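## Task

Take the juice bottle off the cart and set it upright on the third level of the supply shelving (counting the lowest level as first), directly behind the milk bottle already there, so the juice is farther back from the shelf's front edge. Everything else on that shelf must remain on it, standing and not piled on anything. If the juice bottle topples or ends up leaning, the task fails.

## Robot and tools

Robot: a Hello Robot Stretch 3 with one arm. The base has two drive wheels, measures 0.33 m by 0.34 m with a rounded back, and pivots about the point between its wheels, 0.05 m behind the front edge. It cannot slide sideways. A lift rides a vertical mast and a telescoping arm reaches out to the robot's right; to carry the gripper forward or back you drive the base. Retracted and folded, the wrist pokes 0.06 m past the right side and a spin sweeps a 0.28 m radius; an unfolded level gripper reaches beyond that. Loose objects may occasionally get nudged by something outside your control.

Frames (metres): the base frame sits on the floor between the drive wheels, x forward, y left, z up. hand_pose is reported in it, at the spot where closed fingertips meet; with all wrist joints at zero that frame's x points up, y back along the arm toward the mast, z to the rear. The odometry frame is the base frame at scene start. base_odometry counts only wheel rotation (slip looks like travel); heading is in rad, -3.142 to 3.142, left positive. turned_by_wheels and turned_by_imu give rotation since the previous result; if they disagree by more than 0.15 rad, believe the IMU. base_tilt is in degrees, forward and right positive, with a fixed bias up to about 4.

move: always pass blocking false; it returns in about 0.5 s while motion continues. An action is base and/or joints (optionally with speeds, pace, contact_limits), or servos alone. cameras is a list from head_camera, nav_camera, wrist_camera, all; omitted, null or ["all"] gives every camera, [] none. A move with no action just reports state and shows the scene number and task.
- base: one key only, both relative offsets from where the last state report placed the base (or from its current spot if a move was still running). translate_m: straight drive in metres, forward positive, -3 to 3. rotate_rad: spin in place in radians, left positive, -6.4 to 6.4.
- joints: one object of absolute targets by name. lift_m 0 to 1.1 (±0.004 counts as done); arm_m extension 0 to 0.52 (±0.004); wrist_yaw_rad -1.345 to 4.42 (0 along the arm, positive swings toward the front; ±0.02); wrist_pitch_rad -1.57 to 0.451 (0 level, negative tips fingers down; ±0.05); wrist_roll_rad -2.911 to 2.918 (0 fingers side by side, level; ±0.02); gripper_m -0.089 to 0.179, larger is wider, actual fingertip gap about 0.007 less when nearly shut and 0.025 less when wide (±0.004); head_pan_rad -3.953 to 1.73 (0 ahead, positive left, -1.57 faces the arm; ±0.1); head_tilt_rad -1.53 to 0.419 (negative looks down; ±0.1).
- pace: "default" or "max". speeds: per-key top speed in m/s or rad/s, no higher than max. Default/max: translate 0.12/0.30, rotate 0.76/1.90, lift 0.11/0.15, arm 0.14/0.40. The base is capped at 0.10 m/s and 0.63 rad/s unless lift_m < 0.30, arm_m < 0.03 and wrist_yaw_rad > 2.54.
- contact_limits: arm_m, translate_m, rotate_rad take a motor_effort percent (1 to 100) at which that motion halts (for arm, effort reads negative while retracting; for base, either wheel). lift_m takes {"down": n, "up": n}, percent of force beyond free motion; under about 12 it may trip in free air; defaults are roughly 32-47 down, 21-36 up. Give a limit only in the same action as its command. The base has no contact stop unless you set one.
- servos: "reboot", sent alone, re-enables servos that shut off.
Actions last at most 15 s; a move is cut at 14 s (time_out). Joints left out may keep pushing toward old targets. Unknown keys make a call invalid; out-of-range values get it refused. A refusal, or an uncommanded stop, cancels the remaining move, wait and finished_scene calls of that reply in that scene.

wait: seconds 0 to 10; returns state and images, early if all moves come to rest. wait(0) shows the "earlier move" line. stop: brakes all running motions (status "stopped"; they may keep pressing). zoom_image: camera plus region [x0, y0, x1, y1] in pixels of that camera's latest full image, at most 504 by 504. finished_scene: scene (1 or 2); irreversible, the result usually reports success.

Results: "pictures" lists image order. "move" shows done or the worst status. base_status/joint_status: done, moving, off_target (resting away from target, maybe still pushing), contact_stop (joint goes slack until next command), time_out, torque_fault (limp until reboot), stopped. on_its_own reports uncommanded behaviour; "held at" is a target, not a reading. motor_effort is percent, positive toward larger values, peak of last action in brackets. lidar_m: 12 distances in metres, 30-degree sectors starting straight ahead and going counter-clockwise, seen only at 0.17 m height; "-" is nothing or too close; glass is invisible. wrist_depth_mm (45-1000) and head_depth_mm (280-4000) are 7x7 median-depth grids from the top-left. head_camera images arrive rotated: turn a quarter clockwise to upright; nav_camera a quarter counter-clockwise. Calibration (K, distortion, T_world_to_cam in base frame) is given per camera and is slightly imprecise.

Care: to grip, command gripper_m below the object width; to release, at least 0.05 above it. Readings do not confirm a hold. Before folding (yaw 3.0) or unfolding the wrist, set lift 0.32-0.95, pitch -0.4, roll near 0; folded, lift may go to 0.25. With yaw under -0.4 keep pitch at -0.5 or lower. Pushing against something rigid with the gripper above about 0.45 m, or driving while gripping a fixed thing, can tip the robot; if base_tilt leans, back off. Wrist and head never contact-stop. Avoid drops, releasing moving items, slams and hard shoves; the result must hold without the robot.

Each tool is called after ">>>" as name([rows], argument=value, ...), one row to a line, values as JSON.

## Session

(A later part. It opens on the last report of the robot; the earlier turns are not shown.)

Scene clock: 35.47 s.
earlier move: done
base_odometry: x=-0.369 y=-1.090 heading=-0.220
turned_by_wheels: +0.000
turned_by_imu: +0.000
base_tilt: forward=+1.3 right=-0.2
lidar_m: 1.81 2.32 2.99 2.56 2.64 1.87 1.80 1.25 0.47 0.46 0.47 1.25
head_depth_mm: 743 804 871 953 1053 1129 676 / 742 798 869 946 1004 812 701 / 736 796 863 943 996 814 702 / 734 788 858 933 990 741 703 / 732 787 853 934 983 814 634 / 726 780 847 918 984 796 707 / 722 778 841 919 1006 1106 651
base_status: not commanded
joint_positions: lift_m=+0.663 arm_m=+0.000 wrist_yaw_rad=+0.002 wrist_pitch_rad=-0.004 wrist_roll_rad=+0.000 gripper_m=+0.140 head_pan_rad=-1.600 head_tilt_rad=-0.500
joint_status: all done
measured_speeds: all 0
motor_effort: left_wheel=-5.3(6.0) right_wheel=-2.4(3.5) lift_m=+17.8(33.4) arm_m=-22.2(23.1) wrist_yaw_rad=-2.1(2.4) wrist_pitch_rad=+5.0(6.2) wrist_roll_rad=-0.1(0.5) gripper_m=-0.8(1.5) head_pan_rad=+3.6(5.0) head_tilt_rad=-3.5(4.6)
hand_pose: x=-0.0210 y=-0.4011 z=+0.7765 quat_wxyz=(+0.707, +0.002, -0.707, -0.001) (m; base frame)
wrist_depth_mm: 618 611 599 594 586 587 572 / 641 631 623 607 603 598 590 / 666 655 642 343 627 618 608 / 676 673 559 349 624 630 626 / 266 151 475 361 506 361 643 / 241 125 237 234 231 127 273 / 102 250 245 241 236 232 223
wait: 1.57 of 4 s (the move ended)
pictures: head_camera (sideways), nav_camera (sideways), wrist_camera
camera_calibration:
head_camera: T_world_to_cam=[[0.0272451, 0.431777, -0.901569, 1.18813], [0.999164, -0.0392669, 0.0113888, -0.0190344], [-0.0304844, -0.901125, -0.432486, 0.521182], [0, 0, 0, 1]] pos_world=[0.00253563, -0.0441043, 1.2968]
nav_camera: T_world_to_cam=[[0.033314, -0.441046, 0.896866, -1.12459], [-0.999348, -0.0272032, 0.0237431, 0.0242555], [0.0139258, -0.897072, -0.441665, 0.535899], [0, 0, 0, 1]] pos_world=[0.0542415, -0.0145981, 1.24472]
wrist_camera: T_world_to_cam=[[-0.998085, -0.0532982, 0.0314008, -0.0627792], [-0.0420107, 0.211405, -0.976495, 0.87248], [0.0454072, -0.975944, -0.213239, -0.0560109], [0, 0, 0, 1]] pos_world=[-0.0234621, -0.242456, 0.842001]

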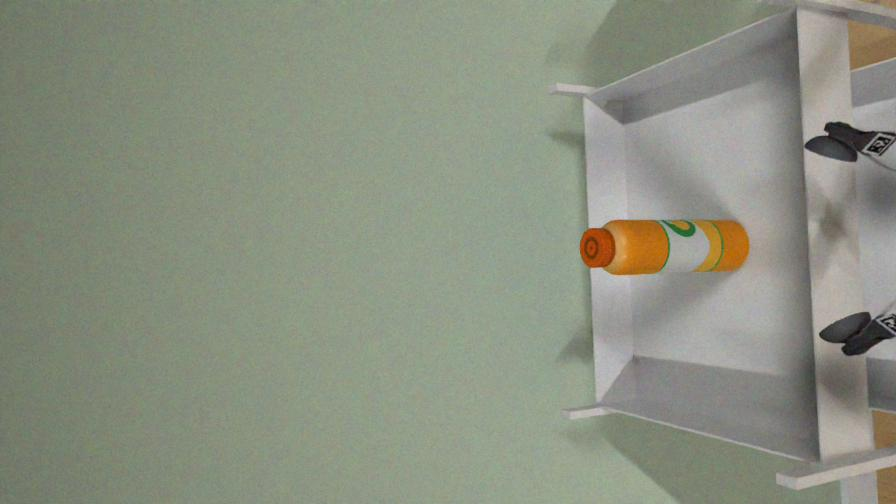

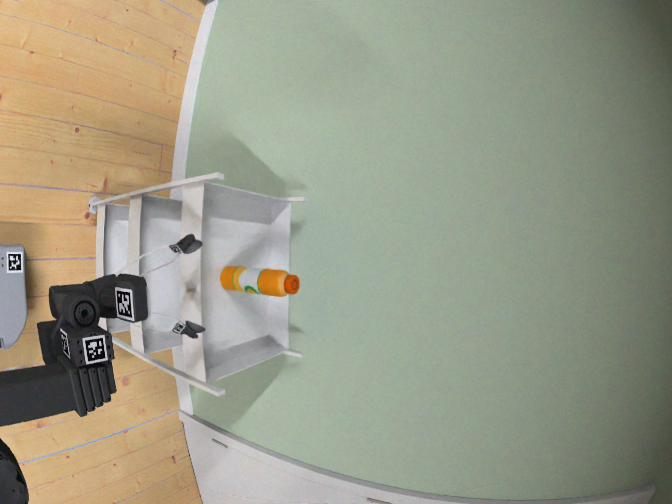

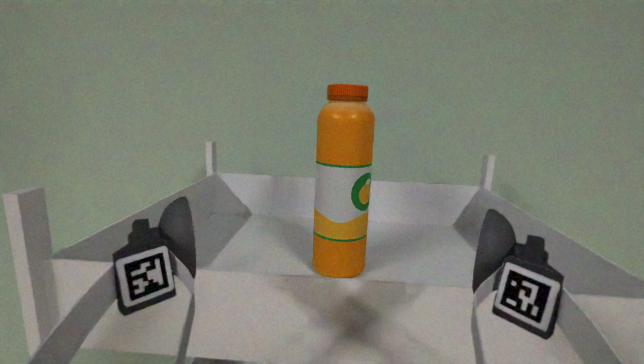

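>>> move(joints={"arm_m":0.216}, contact_limits={"arm_m":38}, blocking=false, cameras=[])

>>> wait(seconds=5, cameras=["wrist_camera"])

>>> move(joints={"gripper_m":0.03}, blocking=false, cameras=[])

>>> wait(seconds=3, cameras=["wrist_camera"])

>>> move(joints={"lift_m":0.9,"wrist_pitch_rad":0.05}, blocking=false, cameras=[])

>>> wait(seconds=4, cameras=["wrist_camera"])

>>> move(joints={"arm_m":0.0,"head_pan_rad":0.55,"head_tilt_rad":-0.15}, blocking=false, cameras=[])

>>> wait(seconds=4)

Scene clock: 36.73 s.
move: moving
base_odometry: x=-0.369 y=-1.090 heading=-0.220
turned_by_wheels: +0.000
turned_by_imu: +0.000
base_tilt: forward=+1.3 right=-0.2
lidar_m: 1.81 2.32 2.99 2.56 2.64 1.88 1.80 1.25 0.47 0.45 0.47 1.25
head_depth_mm: 745 805 873 954 1054 1126 678 / 742 799 865 946 1002 816 701 / 737 792 862 940 995 814 701 / 735 791 858 934 987 741 705 / 729 787 851 929 977 817 637 / 725 781 848 924 987 794 706 / 721 778 842 914 1009 1107 651
base_status: not commanded
joint_positions: lift_m=+0.663 arm_m=+0.018 wrist_yaw_rad=+0.002 wrist_pitch_rad=-0.004 wrist_roll_rad=+0.000 gripper_m=+0.140 head_pan_rad=-1.600 head_tilt_rad=-0.500
joint_status: arm_m moving
measured_speeds: translate_m=+0.000 rotate_rad=+0.000 lift_m=+0.000 arm_m=+0.068 wrist_yaw_rad=+0.000 wrist_pitch_rad=+0.000 wrist_roll_rad=+0.000 head_pan_rad=+0.000 head_tilt_rad=+0.000
motor_effort: left_wheel=-5.8(5.9) right_wheel=-2.1(3.0) lift_m=+19.8(19.8) arm_m=+24.6(25.8) wrist_yaw_rad=-1.5(2.4) wrist_pitch_rad=+4.2(5.3) wrist_roll_rad=+0.0(0.4) gripper_m=-0.5(0.7) head_pan_rad=+4.0(4.4) head_tilt_rad=-4.4(4.7)
contact_limits: arm_m 38 (drawing in: default 42, maximum 56; extending or still: default 51, maximum 69)
hand_pose: x=-0.0210 y=-0.4188 z=+0.7765 quat_wxyz=(+0.707, +0.002, -0.707, -0.001) (m; base frame)
wrist_depth_mm: 609 602 588 583 570 561 561 / 626 615 608 598 590 585 577 / 647 635 631 322 613 604 593 / 672 657 546 330 619 611 614 / 683 151 480 343 511 360 628 / 228 124 223 347 356 127 283 / 102 233 227 222 219 216 206
pictures: none
No camera images: "cameras" was empty.

Scene clock: 39.07 s.
earlier move: done
base_odometry: x=-0.369 y=-1.090 heading=-0.220
turned_by_wheels: +0.000
turned_by_imu: -0.001
base_tilt: forward=+1.4 right=-0.1
lidar_m: 1.81 2.32 2.99 2.56 2.65 1.87 1.80 1.25 0.47 0.45 0.47 1.25
head_depth_mm: 744 804 873 956 1059 1121 659 / 743 798 864 946 999 812 448 / 735 794 863 944 992 789 452 / 735 791 855 933 984 689 484 / 730 783 851 928 982 793 704 / 727 784 846 922 985 796 707 / 723 778 842 918 1007 1100 689
base_status: not commanded
joint_positions: lift_m=+0.663 arm_m=+0.216 wrist_yaw_rad=+0.002 wrist_pitch_rad=-0.004 wrist_roll_rad=+0.000 gripper_m=+0.140 head_pan_rad=-1.600 head_tilt_rad=-0.500
joint_status: all done
measured_speeds: all 0
motor_effort: left_wheel=-5.6(6.0) right_wheel=-2.2(3.1) lift_m=+23.5(23.5) arm_m=+25.0(27.0) wrist_yaw_rad=-1.7(2.6) wrist_pitch_rad=+5.2(5.3) wrist_roll_rad=-0.1(0.4) gripper_m=+0.7(1.5) head_pan_rad=+4.6(4.6) head_tilt_rad=-3.5(4.7)
contact_limits: arm_m 38 (drawing in: default 42, maximum 56; extending or still: default 51, maximum 69)
hand_pose: x=-0.0210 y=-0.6171 z=+0.7766 quat_wxyz=(+0.707, +0.002, -0.707, -0.001) (m; base frame)
wrist_depth_mm: 420 411 403 397 390 389 381 / 429 425 418 123 396 400 393 / 447 433 428 119 129 413 406 / 456 448 447 121 422 425 419 / 476 152 348 125 335 330 426 / 235 125 339 130 322 126 284 / 102 264 266 134 266 268 246
wait: 2.33 of 5 s (the move ended)
pictures: wrist_camera
camera_calibration:
wrist_camera: T_world_to_cam=[[-0.998085, -0.0532919, 0.0314096, -0.0742961], [-0.0420125, 0.211288, -0.976521, 0.918111], [0.0454042, -0.97597, -0.213122, -0.266925], [0, 0, 0, 1]] pos_world=[-0.0234621, -0.458456, 0.842001]

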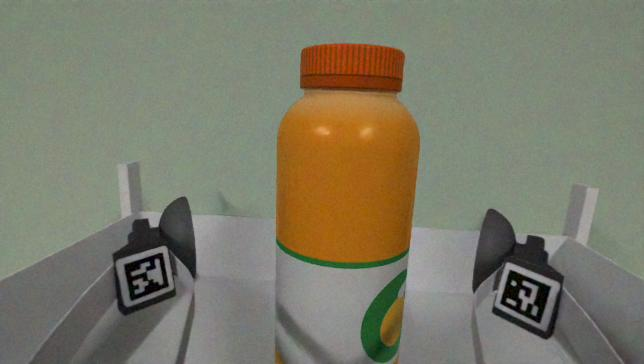

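Scene clock: 39.57 s.
move: moving
base_odometry: x=-0.369 y=-1.090 heading=-0.220
turned_by_wheels: +0.000
turned_by_imu: +0.000
base_tilt: forward=+1.5 right=-0.4
lidar_m: 1.80 2.31 3.01 2.56 2.65 1.88 1.80 1.25 0.47 0.46 0.47 1.25
head_depth_mm: 745 806 871 953 1051 1126 662 / 743 798 870 948 1003 814 449 / 738 797 863 942 996 790 453 / 733 791 856 935 989 691 485 / 729 788 854 930 984 793 705 / 727 781 846 922 988 795 709 / 724 774 842 916 1010 1111 688
base_status: not commanded
joint_positions: lift_m=+0.663 arm_m=+0.216 wrist_yaw_rad=+0.002 wrist_pitch_rad=-0.004 wrist_roll_rad=+0.000 gripper_m=+0.103 head_pan_rad=-1.600 head_tilt_rad=-0.500
joint_status: gripper_m moving
measured_speeds: all 0
motor_effort: left_wheel=-5.6(5.8) right_wheel=-2.9(2.9) lift_m=+24.1(24.3) arm_m=+25.0(25.7) wrist_yaw_rad=-2.1(2.4) wrist_pitch_rad=+4.8(5.1) wrist_roll_rad=+0.2(0.3) gripper_m=-80.0(80.8) head_pan_rad=+2.5(4.3) head_tilt_rad=-4.3(4.4)
contact_limits: arm_m 38 (drawing in: default 42, maximum 56; extending or still: default 51, maximum 69)
hand_pose: x=-0.0210 y=-0.6171 z=+0.7766 quat_wxyz=(+0.707, +0.002, -0.707, -0.001) (m; base frame)
wrist_depth_mm: 416 407 404 396 392 387 382 / 427 423 417 123 398 399 395 / 444 437 430 119 129 413 406 / 458 449 446 122 422 426 420 / 470 329 151 125 146 331 426 / 254 125 135 130 134 130 289 / 236 254 267 135 253 266 269
pictures: none
No camera images: "cameras" was empty.

Scene clock: 40.70 s.
earlier move: done
base_odometry: x=-0.369 y=-1.090 heading=-0.220
turned_by_wheels: +0.000
turned_by_imu: +0.000
base_tilt: forward=+1.5 right=-0.2
lidar_m: 1.81 2.32 2.99 2.56 2.64 1.88 1.80 1.24 0.47 0.45 0.47 1.25
head_depth_mm: 746 803 872 955 1050 1127 661 / 741 798 867 948 1002 812 447 / 738 795 862 943 995 815 452 / 734 789 857 935 984 689 485 / 729 787 854 930 984 818 709 / 726 785 846 923 987 795 705 / 722 778 840 919 1007 1105 687
base_status: not commanded
joint_positions: lift_m=+0.663 arm_m=+0.216 wrist_yaw_rad=-0.004 wrist_pitch_rad=-0.003 wrist_roll_rad=+0.000 gripper_m=+0.030 head_pan_rad=-1.600 head_tilt_rad=-0.500
joint_status: all done
measured_speeds: all 0
motor_effort: left_wheel=-5.9(5.9) right_wheel=-1.7(2.9) lift_m=+26.3(26.3) arm_m=+23.3(25.7) wrist_yaw_rad=+3.1(3.9) wrist_pitch_rad=+5.0(5.7) wrist_roll_rad=-0.2(0.3) gripper_m=-11.4(85.0) head_pan_rad=+3.4(4.3) head_tilt_rad=-4.1(4.6)
contact_limits: arm_m 38 (drawing in: default 42, maximum 56; extending or still: default 51, maximum 69)
hand_pose: x=-0.0225 y=-0.6171 z=+0.7768 quat_wxyz=(+0.707, +0.000, -0.707, -0.003) (m; base frame)
wrist_depth_mm: 411 407 401 394 394 388 384 / 426 418 414 122 402 401 394 / 441 433 429 118 413 413 408 / 453 450 446 120 427 425 423 / 466 348 152 124 139 334 429 / 259 319 133 128 130 338 295 / 250 - 257 133 265 271 267
wait: 1.13 of 3 s (the move ended)
pictures: wrist_camera
camera_calibration:
wrist_camera: T_world_to_cam=[[-0.998388, -0.0472295, 0.0314625, -0.0721605], [-0.0407479, 0.210737, -0.976693, 0.918082], [0.0394984, -0.976401, -0.212322, -0.267777], [0, 0, 0, 1]] pos_world=[-0.0240576, -0.45834, 0.8421]

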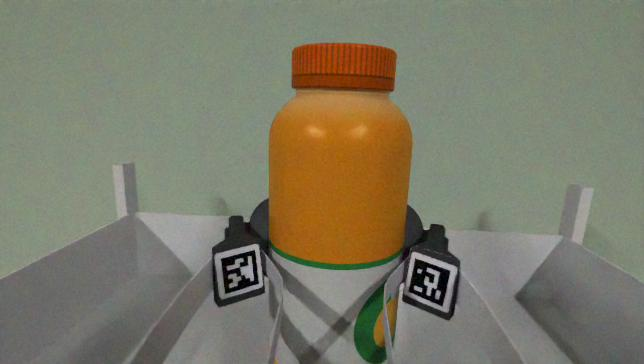

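Scene clock: 41.20 s.
move: moving
base_odometry: x=-0.369 y=-1.090 heading=-0.220
turned_by_wheels: +0.000
turned_by_imu: +0.000
base_tilt: forward=+1.3 right=-0.1
lidar_m: 1.81 2.32 2.98 2.56 2.64 1.88 1.80 1.25 0.47 0.45 0.47 1.25
head_depth_mm: 747 800 872 955 1052 1120 657 / 742 800 865 950 1004 812 426 / 738 793 861 941 992 813 443 / 732 791 857 936 923 550 472 / 730 785 852 931 977 817 704 / 726 781 846 923 986 794 705 / 724 776 841 917 1004 1101 688
base_status: not commanded
joint_positions: lift_m=+0.688 arm_m=+0.216 wrist_yaw_rad=-0.001 wrist_pitch_rad=-0.021 wrist_roll_rad=+0.000 gripper_m=+0.030 head_pan_rad=-1.600 head_tilt_rad=-0.500
joint_status: lift_m moving; wrist_pitch_rad moving
measured_speeds: translate_m=+0.000 rotate_rad=+0.000 lift_m=+0.097 arm_m=+0.000 wrist_yaw_rad=+0.000 wrist_pitch_rad=+0.000 wrist_roll_rad=+0.000 head_pan_rad=+0.000 head_tilt_rad=+0.000
motor_effort: left_wheel=-5.5(5.7) right_wheel=-2.1(2.5) lift_m=+37.5(40.6) arm_m=+22.3(22.8) wrist_yaw_rad=+0.4(3.2) wrist_pitch_rad=+13.7(14.2) wrist_roll_rad=-0.1(0.3) gripper_m=-10.9(12.3) head_pan_rad=+2.7(3.8) head_tilt_rad=-4.0(4.4)
contact_limits: arm_m 38 (drawing in: default 42, maximum 56; extending or still: default 51, maximum 69)
hand_pose: x=-0.0217 y=-0.6167 z=+0.7974 quat_wxyz=(+0.707, +0.007, -0.707, -0.008) (m; base frame)
wrist_depth_mm: 412 407 399 393 391 387 381 / 424 421 415 121 402 396 395 / 440 432 427 117 412 410 406 / 458 447 449 118 429 426 419 / 475 356 142 123 142 437 431 / 270 319 133 128 130 343 315 / 258 95 275 134 284 287 279
pictures: none
No camera images: "cameras" was empty.

Scene clock: 43.70 s.
earlier move: off_target
base_odometry: x=-0.369 y=-1.090 heading=-0.220
turned_by_wheels: +0.000
turned_by_imu: -0.001
base_tilt: forward=+1.5 right=-0.2
lidar_m: 1.80 2.32 2.99 2.56 2.64 1.88 1.81 1.25 0.47 0.46 0.47 1.24
head_depth_mm: 745 802 873 944 306 - 698 / 743 800 866 921 349 762 700 / 736 798 861 907 354 742 702 / 734 789 857 577 374 766 704 / 728 786 852 918 979 814 704 / 727 782 847 921 986 798 707 / 723 777 840 918 1009 1106 688
base_status: not commanded
joint_positions: lift_m=+0.900 arm_m=+0.216 wrist_yaw_rad=-0.001 wrist_pitch_rad=-0.021 wrist_roll_rad=+0.000 gripper_m=+0.030 head_pan_rad=-1.600 head_tilt_rad=-0.500
joint_status: wrist_pitch_rad off_target (ended at -0.021, target +0.050); the others done
measured_speeds: all 0
on_its_own: wrist_pitch_rad is at rest, and its effort (+13.4) is outside its rest range (-8 to +12)
motor_effort: left_wheel=-5.2(5.9) right_wheel=-1.7(2.5) lift_m=+38.3(42.2) arm_m=+17.1(22.8) wrist_yaw_rad=+0.2(3.2) wrist_pitch_rad=+13.4(14.5) wrist_roll_rad=-0.2(0.4) gripper_m=-10.5(12.3) head_pan_rad=+3.6(5.1) head_tilt_rad=-4.0(4.7)
contact_limits: arm_m 38 (drawing in: default 42, maximum 56; extending or still: default 51, maximum 69)
hand_pose: x=-0.0217 y=-0.6166 z=+1.0091 quat_wxyz=(+0.707, +0.008, -0.707, -0.008) (m; base frame)
wrist_depth_mm: 410 405 398 393 389 384 380 / 425 420 417 121 402 399 394 / 442 435 430 117 410 415 405 / 456 451 443 118 431 430 421 / 477 470 142 124 142 442 437 / 496 488 134 128 130 456 453 / 514 512 502 134 480 476 473
wait: 2.50 of 4 s (the move ended)
pictures: wrist_camera
camera_calibration:
wrist_camera: T_world_to_cam=[[-0.998224, -0.0511628, 0.0305061, -0.0800698], [-0.0414251, 0.228244, -0.972722, 1.15172], [0.0428043, -0.972259, -0.229958, -0.197579], [0, 0, 0, 1]] pos_world=[-0.0237602, -0.459068, 1.07731]

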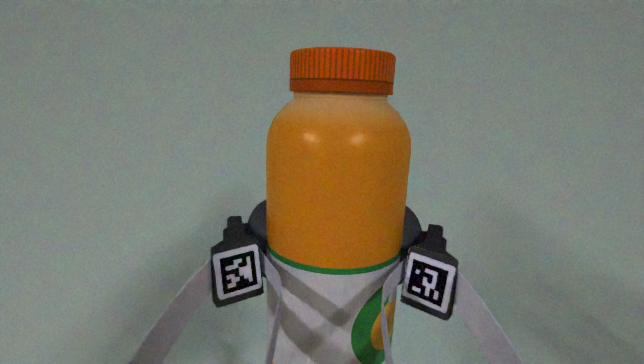

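Scene clock: 44.20 s.
move: moving
base_odometry: x=-0.369 y=-1.090 heading=-0.220
turned_by_wheels: +0.000
turned_by_imu: +0.000
base_tilt: forward=+1.4 right=-0.3
lidar_m: 1.81 2.32 2.99 2.56 2.65 1.87 1.80 1.25 0.47 0.45 0.47 1.25
head_depth_mm: 843 858 874 887 901 916 933 / 908 922 938 957 970 989 1011 / 978 999 1015 1039 1055 1080 1109 / 1067 1090 1108 1139 1164 1193 1214 / 1171 1201 1227 1263 1292 1315 1356 / 1302 1333 1361 1402 1440 1486 1529 / 1446 1496 1546 1595 1649 1650 1582
base_status: not commanded
joint_positions: lift_m=+0.900 arm_m=+0.198 wrist_yaw_rad=-0.001 wrist_pitch_rad=-0.022 wrist_roll_rad=+0.000 gripper_m=+0.030 head_pan_rad=-0.729 head_tilt_rad=-0.152
joint_status: arm_m moving; head_pan_rad moving; head_tilt_rad moving
measured_speeds: translate_m=+0.000 rotate_rad=+0.000 lift_m=+0.000 arm_m=-0.068 wrist_yaw_rad=+0.000 wrist_pitch_rad=+0.000 wrist_roll_rad=+0.000 head_pan_rad=+3.094 head_tilt_rad=+0.048
motor_effort: left_wheel=-5.1(5.7) right_wheel=-1.6(2.4) lift_m=+37.5(38.2) arm_m=-24.8(25.9) wrist_yaw_rad=+0.2(0.6) wrist_pitch_rad=+14.3(14.3) wrist_roll_rad=-0.1(0.3) gripper_m=-11.6(11.8) head_pan_rad=+3.3(6.1) head_tilt_rad=+6.7(7.9)
hand_pose: x=-0.0217 y=-0.5989 z=+1.0090 quat_wxyz=(+0.707, +0.008, -0.707, -0.008) (m; base frame)
wrist_depth_mm: 427 423 414 408 404 400 393 / 443 435 428 120 415 414 411 / 458 451 445 117 428 425 417 / 478 470 464 118 446 442 434 / 495 489 142 124 142 458 453 / 516 506 133 128 130 471 466 / 536 532 520 134 500 492 485
pictures: none
No camera images: "cameras" was empty.

Scene clock: 46.53 s.
earlier move: done
base_odometry: x=-0.369 y=-1.090 heading=-0.220
turned_by_wheels: +0.000
turned_by_imu: -0.001
base_tilt: forward=+1.5 right=-0.2
lidar_m: 1.81 2.32 2.99 2.56 2.64 1.88 1.80 1.25 0.47 0.45 0.47 1.25
head_depth_mm: 2345 2441 2526 2536 2583 2560 1939 / 2363 2558 2597 2613 2665 2583 1961 / 2340 2681 2388 2436 2495 2441 1954 / 2336 2891 2916 2916 3003 2608 1953 / 2065 3073 2875 2800 2881 2737 1972 / 2069 3310 3418 3514 3584 2756 1952 / 2076 3449 3582 3631 3654 2764 1979
base_status: not commanded
joint_positions: lift_m=+0.900 arm_m=+0.000 wrist_yaw_rad=-0.001 wrist_pitch_rad=-0.022 wrist_roll_rad=+0.000 gripper_m=+0.030 head_pan_rad=+0.556 head_tilt_rad=-0.150
joint_status: all done
measured_speeds: all 0
on_its_own: wrist_pitch_rad is at rest, and its effort (+14.0) is outside its rest range (-8 to +12)
motor_effort: left_wheel=-5.3(5.9) right_wheel=-1.5(2.4) lift_m=+33.5(38.2) arm_m=-24.3(26.3) wrist_yaw_rad=+0.6(1.1) wrist_pitch_rad=+14.0(14.3) wrist_roll_rad=+0.0(0.6) gripper_m=-11.3(11.9) head_pan_rad=-3.2(7.9) head_tilt_rad=+6.4(8.8)
hand_pose: x=-0.0217 y=-0.4006 z=+1.0090 quat_wxyz=(+0.707, +0.008, -0.707, -0.008) (m; base frame)
wrist_depth_mm: 618 613 602 593 583 579 568 / 631 632 626 121 597 601 585 / 656 654 650 117 616 614 607 / 681 677 673 118 635 640 635 / 715 701 142 123 142 660 643 / 748 736 133 128 130 686 674 / 779 762 544 134 594 700 708
wait: 2.33 of 4 s (the move ended)
pictures: head_camera (sideways), nav_camera (sideways), wrist_camera
camera_calibration:
head_camera: T_world_to_cam=[[-0.0901912, -0.0388124, -0.995168, 1.31113], [-0.523244, 0.852065, 0.0141899, -0.0133738], [0.847397, 0.521995, -0.0971571, 0.0793586], [0, 0, 0, 1]] pos_world=[0.0440062, 0.0208586, 1.31269]
nav_camera: T_world_to_cam=[[0.0654006, 0.0950336, 0.993323, -1.25076], [0.565048, -0.824007, 0.0416319, -0.00867542], [0.822462, 0.558553, -0.107589, 0.0961717], [0, 0, 0, 1]] pos_world=[0.00760519, 0.0579991, 1.25312]
wrist_camera: T_world_to_cam=[[-0.998224, -0.0511785, 0.0304838, -0.0689985], [-0.0414288, 0.22874, -0.972606, 1.10242], [0.0428036, -0.972141, -0.230454, 0.012991], [0, 0, 0, 1]] pos_world=[-0.0237602, -0.243069, 1.07731]

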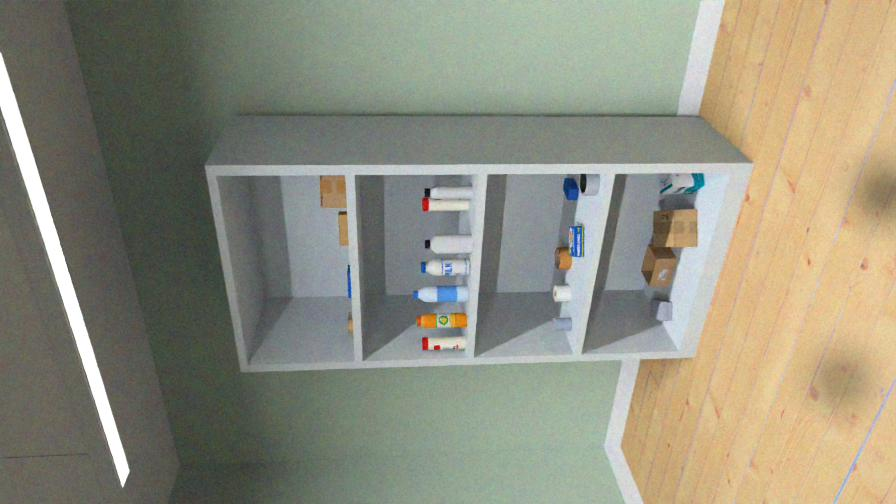

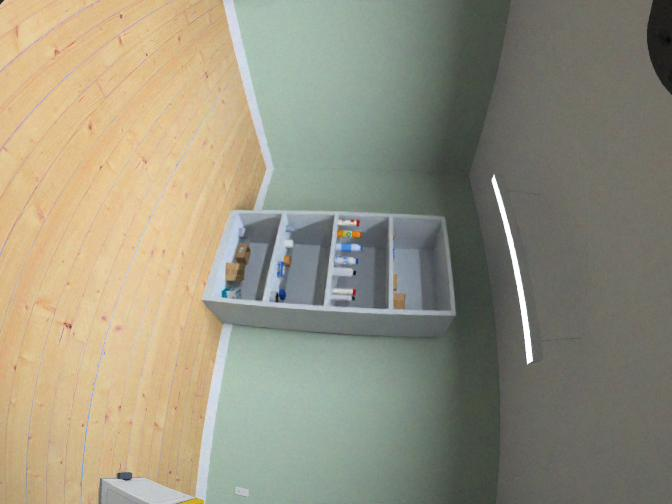

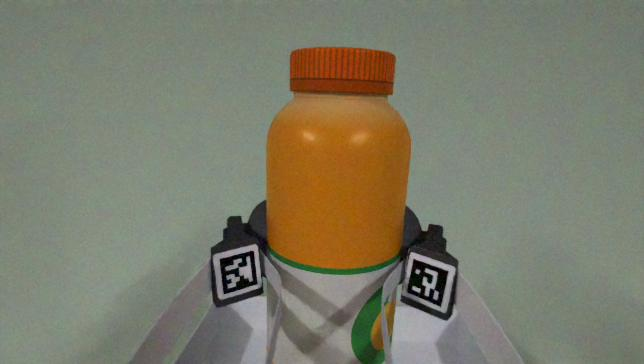

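>>> move(base={"rotate_rad":0.775}, joints={"head_pan_rad":-0.4,"head_tilt_rad":-0.3}, blocking=false, cameras=[])

>>> wait(seconds=6, cameras=[])

>>> move(base={"translate_m":1.35}, joints={"lift_m":0.7}, blocking=false, cameras=[])

>>> wait(seconds=10, cameras=[])

>>> wait(seconds=8)

Scene clock: 47.93 s.
move: moving
base_odometry: x=-0.369 y=-1.090 heading=-0.124
turned_by_wheels: +0.096
turned_by_imu: +0.096
base_tilt: forward=+1.2 right=+0.0
lidar_m: 2.63 2.32 2.94 2.56 2.71 1.84 1.80 1.15 0.46 0.45 0.48 1.38
head_depth_mm: 2162 2199 2222 2253 2064 1572 1611 / 2376 2482 2592 2727 2809 1789 1641 / 2371 2456 2562 2691 2788 2152 1644 / 2362 2455 2535 2639 2751 2142 1643 / 2324 2429 2517 2640 2743 2138 1637 / 2319 2408 2504 2596 2754 2154 1654 / 2273 2404 2464 2592 2683 2163 1651
base_status: rotate_rad moving
joint_positions: lift_m=+0.900 arm_m=+0.000 wrist_yaw_rad=-0.001 wrist_pitch_rad=-0.022 wrist_roll_rad=+0.000 gripper_m=+0.030 head_pan_rad=-0.226 head_tilt_rad=-0.292
joint_status: head_pan_rad moving; head_tilt_rad moving
measured_speeds: translate_m=+0.000 rotate_rad=+0.370 lift_m=+0.000 arm_m=+0.000 wrist_yaw_rad=+0.000 wrist_pitch_rad=+0.000 wrist_roll_rad=+0.000 head_pan_rad=-1.966 head_tilt_rad=-0.024
motor_effort: left_wheel=-9.8(11.6) right_wheel=+12.1(12.1) lift_m=+31.2(32.1) arm_m=-23.9(25.2) wrist_yaw_rad=+0.5(0.8) wrist_pitch_rad=+13.5(13.8) wrist_roll_rad=-0.3(0.5) gripper_m=-11.8(11.8) head_pan_rad=-3.5(5.9) head_tilt_rad=-4.8(4.8)
hand_pose: x=-0.0217 y=-0.4006 z=+1.0090 quat_wxyz=(+0.707, +0.008, -0.707, -0.008) (m; base frame)
wrist_depth_mm: 660 630 612 596 577 563 540 / 682 668 636 120 593 581 556 / 714 680 674 117 610 588 575 / 735 713 687 118 627 610 598 / 768 736 142 124 141 626 613 / 801 759 133 128 129 652 643 / 849 788 770 134 569 585 651
pictures: none
No camera images: "cameras" was empty.

Scene clock: 49.77 s.
earlier move: done
base_odometry: x=-0.369 y=-1.090 heading=+0.555
turned_by_wheels: +0.679
turned_by_imu: +0.687
base_tilt: forward=+1.5 right=-0.1
lidar_m: 2.58 2.57 2.55 2.12 1.80 1.80 1.04 0.46 0.46 1.02 1.48 2.32
head_depth_mm: 2242 2330 2422 2539 2630 2091 1621 / 2315 2402 2506 2630 2748 2105 1617 / 2369 2496 2591 2734 2825 2118 1632 / 2463 2463 2572 2652 2706 2132 1622 / 2534 2646 2736 2827 2740 2120 1637 / 2632 2745 2808 2978 2896 2144 1640 / 2751 2590 2639 2796 2823 2129 1644
base_status: done
joint_positions: lift_m=+0.900 arm_m=+0.000 wrist_yaw_rad=+0.000 wrist_pitch_rad=-0.022 wrist_roll_rad=+0.000 gripper_m=+0.030 head_pan_rad=-0.405 head_tilt_rad=-0.300
joint_status: all done
measured_speeds: all 0
on_its_own: wrist_pitch_rad is at rest, and its effort (+13.8) is outside its rest range (-8 to +12)
motor_effort: left_wheel=-8.3(11.8) right_wheel=+7.7(13.0) lift_m=+27.9(32.1) arm_m=-23.7(25.2) wrist_yaw_rad=-0.4(0.9) wrist_pitch_rad=+13.8(14.2) wrist_roll_rad=-0.2(0.5) gripper_m=-11.8(11.9) head_pan_rad=+3.2(5.9) head_tilt_rad=-3.0(6.3)
hand_pose: x=-0.0215 y=-0.4006 z=+1.0090 quat_wxyz=(+0.707, +0.008, -0.707, -0.008) (m; base frame)
wrist_depth_mm: - - - 954 763 617 527 / - - - 121 719 629 538 / - - - 117 722 639 544 / - - - 118 739 647 554 / - - 141 123 142 671 567 / - - 133 128 130 669 571 / - - - 134 803 653 578
wait: 1.83 of 6 s (the move ended)
pictures: none
No camera images: "cameras" was empty.

Scene clock: 50.27 s.
move: moving
base_odometry: x=-0.356 y=-1.082 heading=+0.555
turned_by_wheels: +0.000
turned_by_imu: +0.000
base_tilt: forward=+1.0 right=-0.3
lidar_m: 2.56 2.55 2.55 2.13 1.81 1.82 1.05 0.47 0.47 1.03 1.47 2.30
head_depth_mm: 2236 2313 2420 2499 2632 2100 1618 / 2317 2384 2486 2619 2721 2104 1629 / 2390 2488 2589 2687 2852 2104 1624 / 2478 2415 2497 2592 2671 2111 1634 / 2536 2595 2713 2858 2701 2149 1633 / 2624 2744 2847 2960 2881 2146 1631 / 2734 2556 2583 2802 2830 2159 1662
base_status: translate_m moving
joint_positions: lift_m=+0.875 arm_m=+0.000 wrist_yaw_rad=+0.000 wrist_pitch_rad=-0.022 wrist_roll_rad=+0.000 gripper_m=+0.030 head_pan_rad=-0.403 head_tilt_rad=-0.300
joint_status: lift_m moving
measured_speeds: translate_m=+0.058 rotate_rad=+0.000 lift_m=-0.097 arm_m=+0.000 wrist_yaw_rad=+0.000 wrist_pitch_rad=+0.000 wrist_roll_rad=+0.000 head_pan_rad=+0.000 head_tilt_rad=+0.000
motor_effort: left_wheel=+5.6(5.8) right_wheel=+9.3(10.5) lift_m=+17.9(25.8) arm_m=-22.7(24.1) wrist_yaw_rad=+0.0(0.5) wrist_pitch_rad=+13.2(14.2) wrist_roll_rad=+0.0(0.3) gripper_m=-10.8(11.8) head_pan_rad=+4.4(4.7) head_tilt_rad=-3.2(3.7)
hand_pose: x=-0.0215 y=-0.4006 z=+0.9837 quat_wxyz=(+0.707, +0.008, -0.707, -0.008) (m; base frame)
wrist_depth_mm: - - - 957 763 623 535 / - - - 121 728 635 542 / - - - 117 724 649 546 / - - - 118 762 661 561 / - - 141 124 141 670 570 / - - 133 128 130 681 581 / - - - 134 788 674 586
pictures: none
No camera images: "cameras" was empty.

Scene clock: 60.27 s.
earlier move: moving
base_odometry: x=+0.488 y=-0.559 heading=+0.555
turned_by_wheels: +0.000
turned_by_imu: -0.003
base_tilt: forward=+1.5 right=-0.4
lidar_m: 1.79 2.17 1.92 2.33 2.54 2.54 1.36 1.28 1.37 1.37 1.90 1.42
head_depth_mm: 1595 1668 1746 1823 1897 1973 1612 / 1383 1387 1459 1549 1704 1829 1594 / 1661 1700 1826 1849 1795 1864 1626 / 1729 1806 1896 1973 1921 1860 1622 / 1753 1894 1986 2078 1942 2001 1626 / 1722 1833 1857 1856 1908 1940 1632 / 1527 1625 1709 2315 2472 2072 1641
base_status: translate_m moving
joint_positions: lift_m=+0.700 arm_m=+0.000 wrist_yaw_rad=+0.000 wrist_pitch_rad=-0.022 wrist_roll_rad=+0.000 gripper_m=+0.030 head_pan_rad=-0.400 head_tilt_rad=-0.300
joint_status: all done
measured_speeds: translate_m=+0.100 rotate_rad=+0.000 lift_m=+0.000 arm_m=+0.000 wrist_yaw_rad=+0.000 wrist_pitch_rad=+0.000 wrist_roll_rad=+0.000 head_pan_rad=+0.000 head_tilt_rad=+0.000
motor_effort: left_wheel=+5.4(7.2) right_wheel=+6.1(13.1) lift_m=+22.1(25.8) arm_m=-20.7(24.1) wrist_yaw_rad=-0.3(1.0) wrist_pitch_rad=+13.7(14.7) wrist_roll_rad=+0.0(0.6) gripper_m=-10.7(12.3) head_pan_rad=+3.7(5.6) head_tilt_rad=-2.8(3.9)
hand_pose: x=-0.0215 y=-0.4006 z=+0.8090 quat_wxyz=(+0.707, +0.008, -0.707, -0.008) (m; base frame)
wrist_depth_mm: - - - - - - - / - - - 121 - - - / - - - 117 - - - / - - - 118 - - - / - - 141 123 142 - - / - - 133 128 130 - - / - - - 134 - - -
wait: 10.00 s; no rest
pictures: none
No camera images: "cameras" was empty.

Scene clock: 64.37 s.
earlier move: time_out
base_odometry: x=+0.778 y=-0.380 heading=+0.555
turned_by_wheels: +0.000
turned_by_imu: -0.001
base_tilt: forward=+1.5 right=-0.4
lidar_m: 1.45 1.94 1.77 1.86 2.78 2.78 1.64 1.60 1.49 1.63 1.15 1.15
head_depth_mm: 1354 1101 1461 1221 1585 1250 1477 / 1402 1197 1507 1238 1642 1432 1489 / 1456 1482 1589 1312 1697 1434 1502 / 1520 1558 1657 1319 1778 1758 1541 / 1565 1611 1691 1351 1738 1783 1564 / 1397 1384 1426 1418 1528 1598 1582 / 1270 1312 1913 2008 2145 2149 1629
base_status: translate_m time_out (by the wheels' count: +1.3493 of +1.3500)
joint_positions: lift_m=+0.700 arm_m=+0.000 wrist_yaw_rad=+0.000 wrist_pitch_rad=-0.022 wrist_roll_rad=+0.000 gripper_m=+0.030 head_pan_rad=-0.400 head_tilt_rad=-0.300
joint_status: all done
measured_speeds: all 0
on_its_own: wrist_pitch_rad is at rest, and its effort (+13.8) is outside its rest range (-8 to +12)
motor_effort: left_wheel=-0.3(7.2) right_wheel=+1.0(13.1) lift_m=+23.0(25.8) arm_m=-19.8(24.1) wrist_yaw_rad=-0.4(1.0) wrist_pitch_rad=+13.8(14.7) wrist_roll_rad=+0.0(0.6) gripper_m=-11.2(12.3) head_pan_rad=+4.2(5.9) head_tilt_rad=-2.8(3.9)
hand_pose: x=-0.0215 y=-0.4006 z=+0.8090 quat_wxyz=(+0.707, +0.008, -0.707, -0.008) (m; base frame)
wrist_depth_mm: - - - - - - - / - - - 121 - - - / - - - 117 - - - / - - - 118 - - - / - - 141 123 141 - - / - - 133 128 129 - - / - - - 134 - - -
wait: 4.10 of 8 s (the move ended)
pictures: head_camera (sideways), nav_camera (sideways), wrist_camera
camera_calibration:
head_camera: T_world_to_cam=[[-0.219558, 0.108822, -0.969511, 1.27831], [0.39644, 0.917965, 0.0132571, -0.0177922], [0.89142, -0.381443, -0.244687, 0.271142], [0, 0, 0, 1]] pos_world=[0.0460153, -0.0193503, 1.30592]
nav_camera: T_world_to_cam=[[0.251024, -0.0560224, 0.966358, -1.21657], [-0.342195, -0.938997, 0.0344534, 0.00624593], [0.905478, -0.339331, -0.254882, 0.287324], [0, 0, 0, 1]] pos_world=[0.0473615, 0.0352075, 1.24866]
wrist_camera: T_world_to_cam=[[-0.99819, -0.051881, 0.0304185, -0.0629122], [-0.041526, 0.228707, -0.972609, 0.907795], [0.043503, -0.972112, -0.230447, -0.0331109], [0, 0, 0, 1]] pos_world=[-0.0236607, -0.243071, 0.877214]

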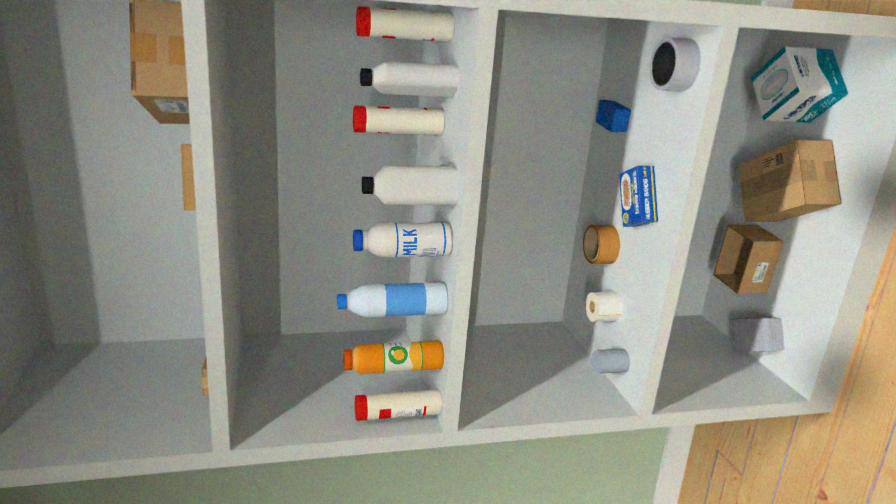

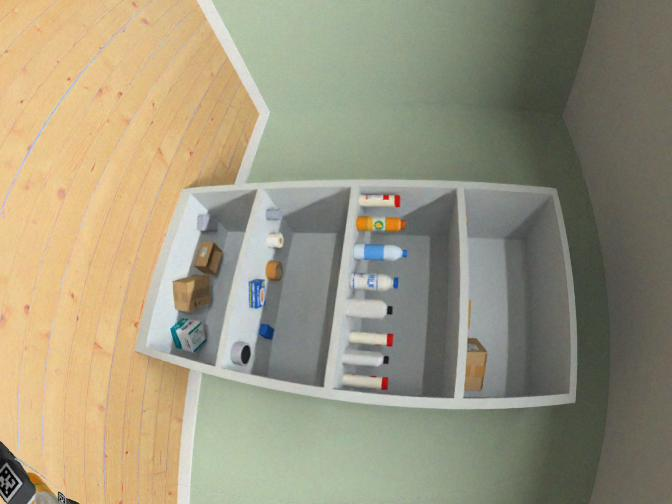

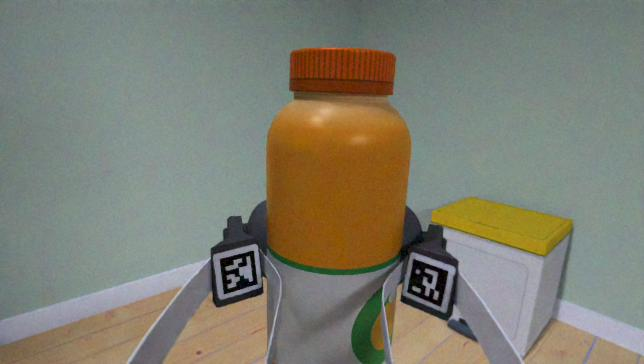

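>>> move(base={"rotate_rad":-0.154}, joints={"head_pan_rad":-1.75,"head_tilt_rad":-0.4}, blocking=false, cameras=[])

>>> wait(seconds=3, cameras=[])

>>> move(base={"translate_m":0.811}, blocking=false, cameras=[])

>>> wait(seconds=10, cameras=[])

>>> move(base={"rotate_rad":0.95}, blocking=false, cameras=[])

>>> wait(seconds=5)

Scene clock: 66.20 s.
move: moving
base_odometry: x=+0.778 y=-0.380 heading=+0.461
turned_by_wheels: -0.093
turned_by_imu: -0.095
base_tilt: forward=+1.8 right=-0.3
lidar_m: 1.45 1.95 1.79 1.78 2.80 2.78 1.74 1.60 1.50 1.57 1.67 1.15
head_depth_mm: 1934 2080 2214 2378 2434 1846 1464 / 1836 1945 2100 2237 2349 1836 1463 / 1713 1827 1959 2101 2228 1847 1468 / 1627 1713 1831 1953 2091 1850 1475 / 1543 1635 1712 1847 1936 1849 1482 / 1472 1555 1639 1733 1856 1866 1478 / 1401 1476 1549 1635 1754 1812 1486
base_status: rotate_rad moving
joint_positions: lift_m=+0.700 arm_m=+0.000 wrist_yaw_rad=+0.000 wrist_pitch_rad=-0.022 wrist_roll_rad=+0.000 gripper_m=+0.030 head_pan_rad=-1.258 head_tilt_rad=-0.402
joint_status: head_pan_rad moving; head_tilt_rad moving
measured_speeds: translate_m=+0.000 rotate_rad=-0.318 lift_m=+0.000 arm_m=+0.000 wrist_yaw_rad=+0.000 wrist_pitch_rad=+0.000 wrist_roll_rad=+0.000 head_pan_rad=-2.998 head_tilt_rad=+0.000
motor_effort: left_wheel=+8.2(10.3) right_wheel=-8.5(11.2) lift_m=+23.1(23.4) arm_m=-20.5(21.2) wrist_yaw_rad=+0.0(0.8) wrist_pitch_rad=+13.2(14.3) wrist_roll_rad=+0.0(0.3) gripper_m=-10.5(11.9) head_pan_rad=-2.1(6.1) head_tilt_rad=-2.5(6.5)
hand_pose: x=-0.0215 y=-0.4006 z=+0.8090 quat_wxyz=(+0.707, +0.008, -0.707, -0.008) (m; base frame)
wrist_depth_mm: - - - - - - - / - - - 121 - - - / - - - 117 - - - / - - - 118 - - - / - - 141 123 142 - - / - - 133 128 130 - - / - - - 134 - - -
pictures: none
No camera images: "cameras" was empty.

Scene clock: 66.90 s.
earlier move: done
base_odometry: x=+0.778 y=-0.380 heading=+0.401
turned_by_wheels: -0.060
turned_by_imu: -0.061
base_tilt: forward=+1.4 right=-0.2
lidar_m: 1.46 1.97 1.93 1.78 2.53 2.79 1.83 1.60 1.50 1.53 1.68 1.15
head_depth_mm: 1519 1604 1708 1803 1934 1856 1462 / 1583 1674 1777 1877 2001 1843 1466 / 1638 1727 1853 1967 1820 1778 1473 / 1698 1821 1919 2059 1772 1791 1479 / 1768 1886 2012 2172 2181 1860 466 / 1841 1958 2129 2273 2407 1861 1477 / 1928 2062 2221 2378 2392 1868 1477
base_status: done
joint_positions: lift_m=+0.700 arm_m=+0.000 wrist_yaw_rad=+0.000 wrist_pitch_rad=-0.022 wrist_roll_rad=+0.000 gripper_m=+0.030 head_pan_rad=-1.781 head_tilt_rad=-0.402
joint_status: all done
measured_speeds: all 0
on_its_own: wrist_pitch_rad is at rest, and its effort (+13.4) is outside its rest range (-8 to +12)
motor_effort: left_wheel=+5.8(10.3) right_wheel=-8.3(11.2) lift_m=+23.3(23.5) arm_m=-19.6(21.2) wrist_yaw_rad=-0.7(1.0) wrist_pitch_rad=+13.4(14.3) wrist_roll_rad=-0.1(0.5) gripper_m=-11.3(11.9) head_pan_rad=+2.4(6.5) head_tilt_rad=-2.4(6.5)
hand_pose: x=-0.0215 y=-0.4006 z=+0.8090 quat_wxyz=(+0.707, +0.008, -0.707, -0.008) (m; base frame)
wrist_depth_mm: - - - - - - - / - - - 121 - - - / - - - 117 - - - / - - - 118 - - - / - - 141 123 142 - - / - - 133 129 130 - - / - - - 134 - - -
wait: 0.70 of 3 s (the move ended)
pictures: none
No camera images: "cameras" was empty.

Scene clock: 67.40 s.
move: moving
base_odometry: x=+0.792 y=-0.374 heading=+0.401
turned_by_wheels: +0.000
turned_by_imu: +0.000
base_tilt: forward=+1.5 right=-0.1
lidar_m: 1.44 1.96 1.92 1.77 2.51 2.79 1.84 1.61 1.50 1.54 1.67 1.14
head_depth_mm: 1532 1624 1713 1827 1932 1833 1468 / 1590 1691 1793 1896 2034 1837 1472 / 1648 1751 1862 2005 1731 1776 1468 / 1718 1828 1940 2061 1782 1810 1475 / 1795 1909 2050 2200 2278 1869 461 / 1875 2002 2144 2331 2380 1859 1478 / 1951 2097 2238 2377 2401 1866 1482
base_status: translate_m moving
joint_positions: lift_m=+0.700 arm_m=+0.000 wrist_yaw_rad=+0.000 wrist_pitch_rad=-0.022 wrist_roll_rad=+0.000 gripper_m=+0.030 head_pan_rad=-1.768 head_tilt_rad=-0.402
joint_status: not commanded
measured_speeds: translate_m=+0.058 rotate_rad=+0.000 lift_m=+0.000 arm_m=+0.000 wrist_yaw_rad=+0.000 wrist_pitch_rad=+0.000 wrist_roll_rad=+0.000 head_pan_rad=+0.024 head_tilt_rad=+0.000
motor_effort: left_wheel=+8.5(9.7) right_wheel=+7.3(7.3) lift_m=+23.4(23.5) arm_m=-19.6(20.9) wrist_yaw_rad=-0.2(0.7) wrist_pitch_rad=+13.5(14.2) wrist_roll_rad=+0.2(0.4) gripper_m=-10.3(12.0) head_pan_rad=+3.9(4.6) head_tilt_rad=-1.9(2.6)
hand_pose: x=-0.0215 y=-0.4006 z=+0.8090 quat_wxyz=(+0.707, +0.008, -0.707, -0.008) (m; base frame)
wrist_depth_mm: - - - - - - - / - - - 121 - - - / - - - 117 - - - / - - - 118 - - - / - - 141 123 142 - - / - - 133 128 130 - - / - - - 134 - - -
pictures: none
No camera images: "cameras" was empty.

Scene clock: 76.13 s.
earlier move: done
base_odometry: x=+1.525 y=-0.063 heading=+0.401
turned_by_wheels: +0.000
turned_by_imu: -0.002
base_tilt: forward=+1.3 right=-0.1
lidar_m: 0.63 1.49 1.46 1.57 1.81 3.45 2.45 2.35 1.90 0.67 0.59 0.59
head_depth_mm: 1931 2025 2156 2275 2060 1844 1461 / 2007 2131 2252 2404 2452 1846 1467 / 2080 2227 2349 2492 2488 1850 1464 / 2089 2225 2342 2506 2385 1862 1474 / 1721 1810 1896 1988 2067 1874 462 / 1466 1517 1567 1647 1701 1735 1481 / 1281 1317 1360 1401 1439 741 791
base_status: done
joint_positions: lift_m=+0.700 arm_m=+0.000 wrist_yaw_rad=+0.000 wrist_pitch_rad=-0.022 wrist_roll_rad=+0.000 gripper_m=+0.030 head_pan_rad=-1.750 head_tilt_rad=-0.400
joint_status: not commanded
measured_speeds: all 0
on_its_own: wrist_pitch_rad is at rest, and its effort (+13.8) is outside its rest range (-8 to +12)
motor_effort: left_wheel=+7.3(11.4) right_wheel=+0.9(9.1) lift_m=+24.8(25.0) arm_m=-18.9(20.9) wrist_yaw_rad=+0.0(0.9) wrist_pitch_rad=+13.8(14.8) wrist_roll_rad=-0.3(0.5) gripper_m=-11.0(12.2) head_pan_rad=+3.5(5.9) head_tilt_rad=+5.2(6.0)
hand_pose: x=-0.0215 y=-0.4006 z=+0.8090 quat_wxyz=(+0.707, +0.008, -0.707, -0.008) (m; base frame)
wrist_depth_mm: 457 380 - - - - - / 635 - - 121 - - - / 652 - - 117 - - - / 672 - - 118 - - - / 674 731 140 123 142 - - / 613 621 133 128 130 - - / 480 - 474 134 - - -
wait: 8.73 of 10 s (the move ended)
pictures: none
No camera images: "cameras" was empty.

Scene clock: 76.63 s.
move: moving
base_odometry: x=+1.525 y=-0.063 heading=+0.497
turned_by_wheels: +0.095
turned_by_imu: +0.097
base_tilt: forward=+1.1 right=-0.4
lidar_m: 0.64 1.47 1.46 1.63 2.05 3.45 2.36 1.91 1.90 0.67 0.59 0.67
head_depth_mm: 1971 2061 2197 2318 2378 1842 1463 / 2055 2148 2316 2464 2478 1850 1471 / 2094 2231 2374 2543 2493 1848 1472 / 1778 1874 1969 2114 2172 1850 1481 / 1515 1574 1663 1747 1838 1798 462 / 1313 1362 1423 1486 1558 1629 826 / 1159 579 606 646 678 772 825
base_status: rotate_rad moving
joint_positions: lift_m=+0.700 arm_m=+0.000 wrist_yaw_rad=+0.000 wrist_pitch_rad=-0.022 wrist_roll_rad=+0.000 gripper_m=+0.030 head_pan_rad=-1.750 head_tilt_rad=-0.400
joint_status: not commanded
measured_speeds: translate_m=+0.000 rotate_rad=+0.369 lift_m=+0.000 arm_m=+0.000 wrist_yaw_rad=+0.000 wrist_pitch_rad=+0.000 wrist_roll_rad=+0.000 head_pan_rad=+0.000 head_tilt_rad=+0.000
motor_effort: left_wheel=-10.8(10.9) right_wheel=+10.5(11.7) lift_m=+24.8(25.1) arm_m=-20.6(20.6) wrist_yaw_rad=-0.3(0.7) wrist_pitch_rad=+13.2(14.0) wrist_roll_rad=+0.0(0.3) gripper_m=-11.0(11.9) head_pan_rad=+2.9(4.8) head_tilt_rad=+4.9(5.8)
hand_pose: x=-0.0215 y=-0.4006 z=+0.8090 quat_wxyz=(+0.707, +0.008, -0.707, -0.008) (m; base frame)
wrist_depth_mm: 460 428 384 - - - - / 619 685 - 121 - - - / 635 699 - 117 - - - / 648 728 - 118 - - - / 661 734 140 123 141 - - / 580 620 133 128 130 - - / 485 452 460 134 - - -
pictures: none
No camera images: "cameras" was empty.

Scene clock: 78.77 s.
earlier move: done
base_odometry: x=+1.525 y=-0.063 heading=+1.351
turned_by_wheels: +0.854
turned_by_imu: +0.864
base_tilt: forward=+1.4 right=-0.2
lidar_m: 1.46 1.52 1.80 3.45 2.65 2.36 1.90 0.69 0.64 0.59 0.64 1.39
head_depth_mm: 557 880 895 644 627 982 840 / 552 892 946 853 596 1091 866 / 547 876 929 561 569 1095 864 / 540 863 917 805 573 1060 825 / 537 846 890 536 556 1061 462 / 531 833 886 868 578 1024 859 / 528 818 867 525 544 1031 852
base_status: done
joint_positions: lift_m=+0.700 arm_m=+0.000 wrist_yaw_rad=+0.000 wrist_pitch_rad=-0.022 wrist_roll_rad=+0.000 gripper_m=+0.030 head_pan_rad=-1.750 head_tilt_rad=-0.400
joint_status: not commanded
measured_speeds: all 0
on_its_own: wrist_pitch_rad is at rest, and its effort (+14.2) is outside its rest range (-8 to +12)
motor_effort: left_wheel=-6.6(11.7) right_wheel=+9.0(12.4) lift_m=+25.2(25.4) arm_m=-20.1(21.0) wrist_yaw_rad=-0.4(1.2) wrist_pitch_rad=+14.2(14.4) wrist_roll_rad=+0.0(0.4) gripper_m=-10.7(12.5) head_pan_rad=+4.8(5.1) head_tilt_rad=+5.0(5.9)
hand_pose: x=-0.0215 y=-0.4006 z=+0.8090 quat_wxyz=(+0.707, +0.008, -0.707, -0.008) (m; base frame)
wrist_depth_mm: 427 437 410 387 369 351 339 / 464 590 690 121 648 642 633 / 472 578 721 117 664 667 650 / 473 578 742 118 693 690 672 / 482 591 142 124 142 717 - / 468 558 133 128 130 668 639 / 443 452 476 134 435 502 523
wait: 2.13 of 5 s (the move ended)
pictures: head_camera (sideways), nav_camera (sideways), wrist_camera
camera_calibration:
head_camera: T_world_to_cam=[[0.0749995, 0.331902, -0.940328, 1.23839], [0.9823, -0.186906, 0.012376, -0.0202682], [-0.171646, -0.924612, -0.340045, 0.401755], [0, 0, 0, 1]] pos_world=[-0.00400955, -0.0433436, 1.30135]
nav_camera: T_world_to_cam=[[-0.0165869, -0.350554, 0.936396, -1.17584], [-0.99173, 0.124972, 0.029218, 0.0170784], [-0.127265, -0.928167, -0.349728, 0.417174], [0, 0, 0, 1]] pos_world=[0.0505255, -0.0271214, 1.24645]
wrist_camera: T_world_to_cam=[[-0.998186, -0.0519044, 0.0305155, -0.0630028], [-0.0416257, 0.228702, -0.972606, 0.907789], [0.0435036, -0.972112, -0.230448, -0.0331104], [0, 0, 0, 1]] pos_world=[-0.0236607, -0.243071, 0.877214]

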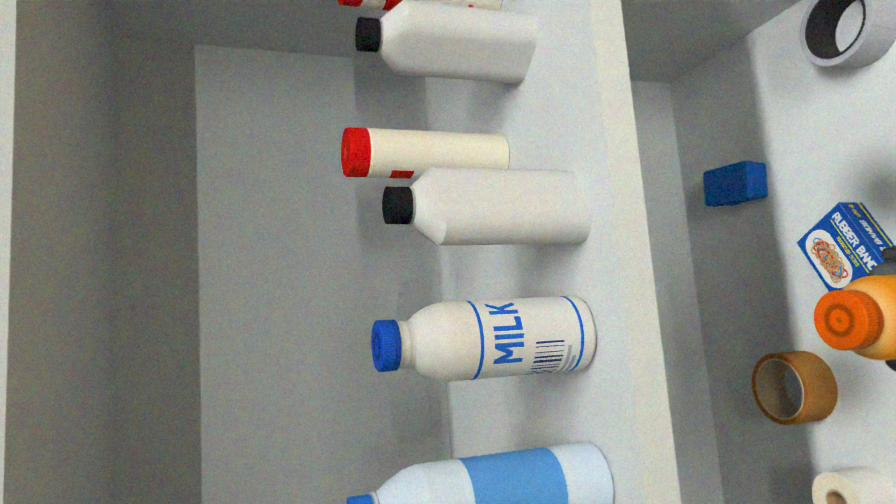

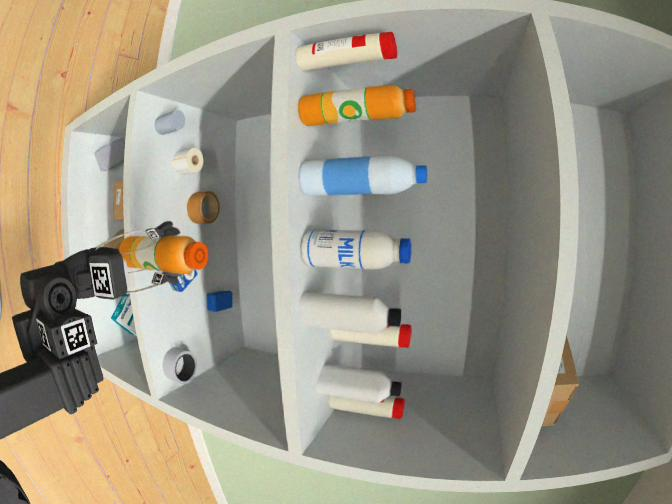

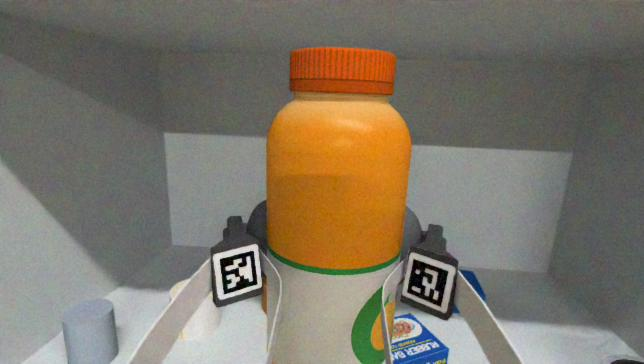

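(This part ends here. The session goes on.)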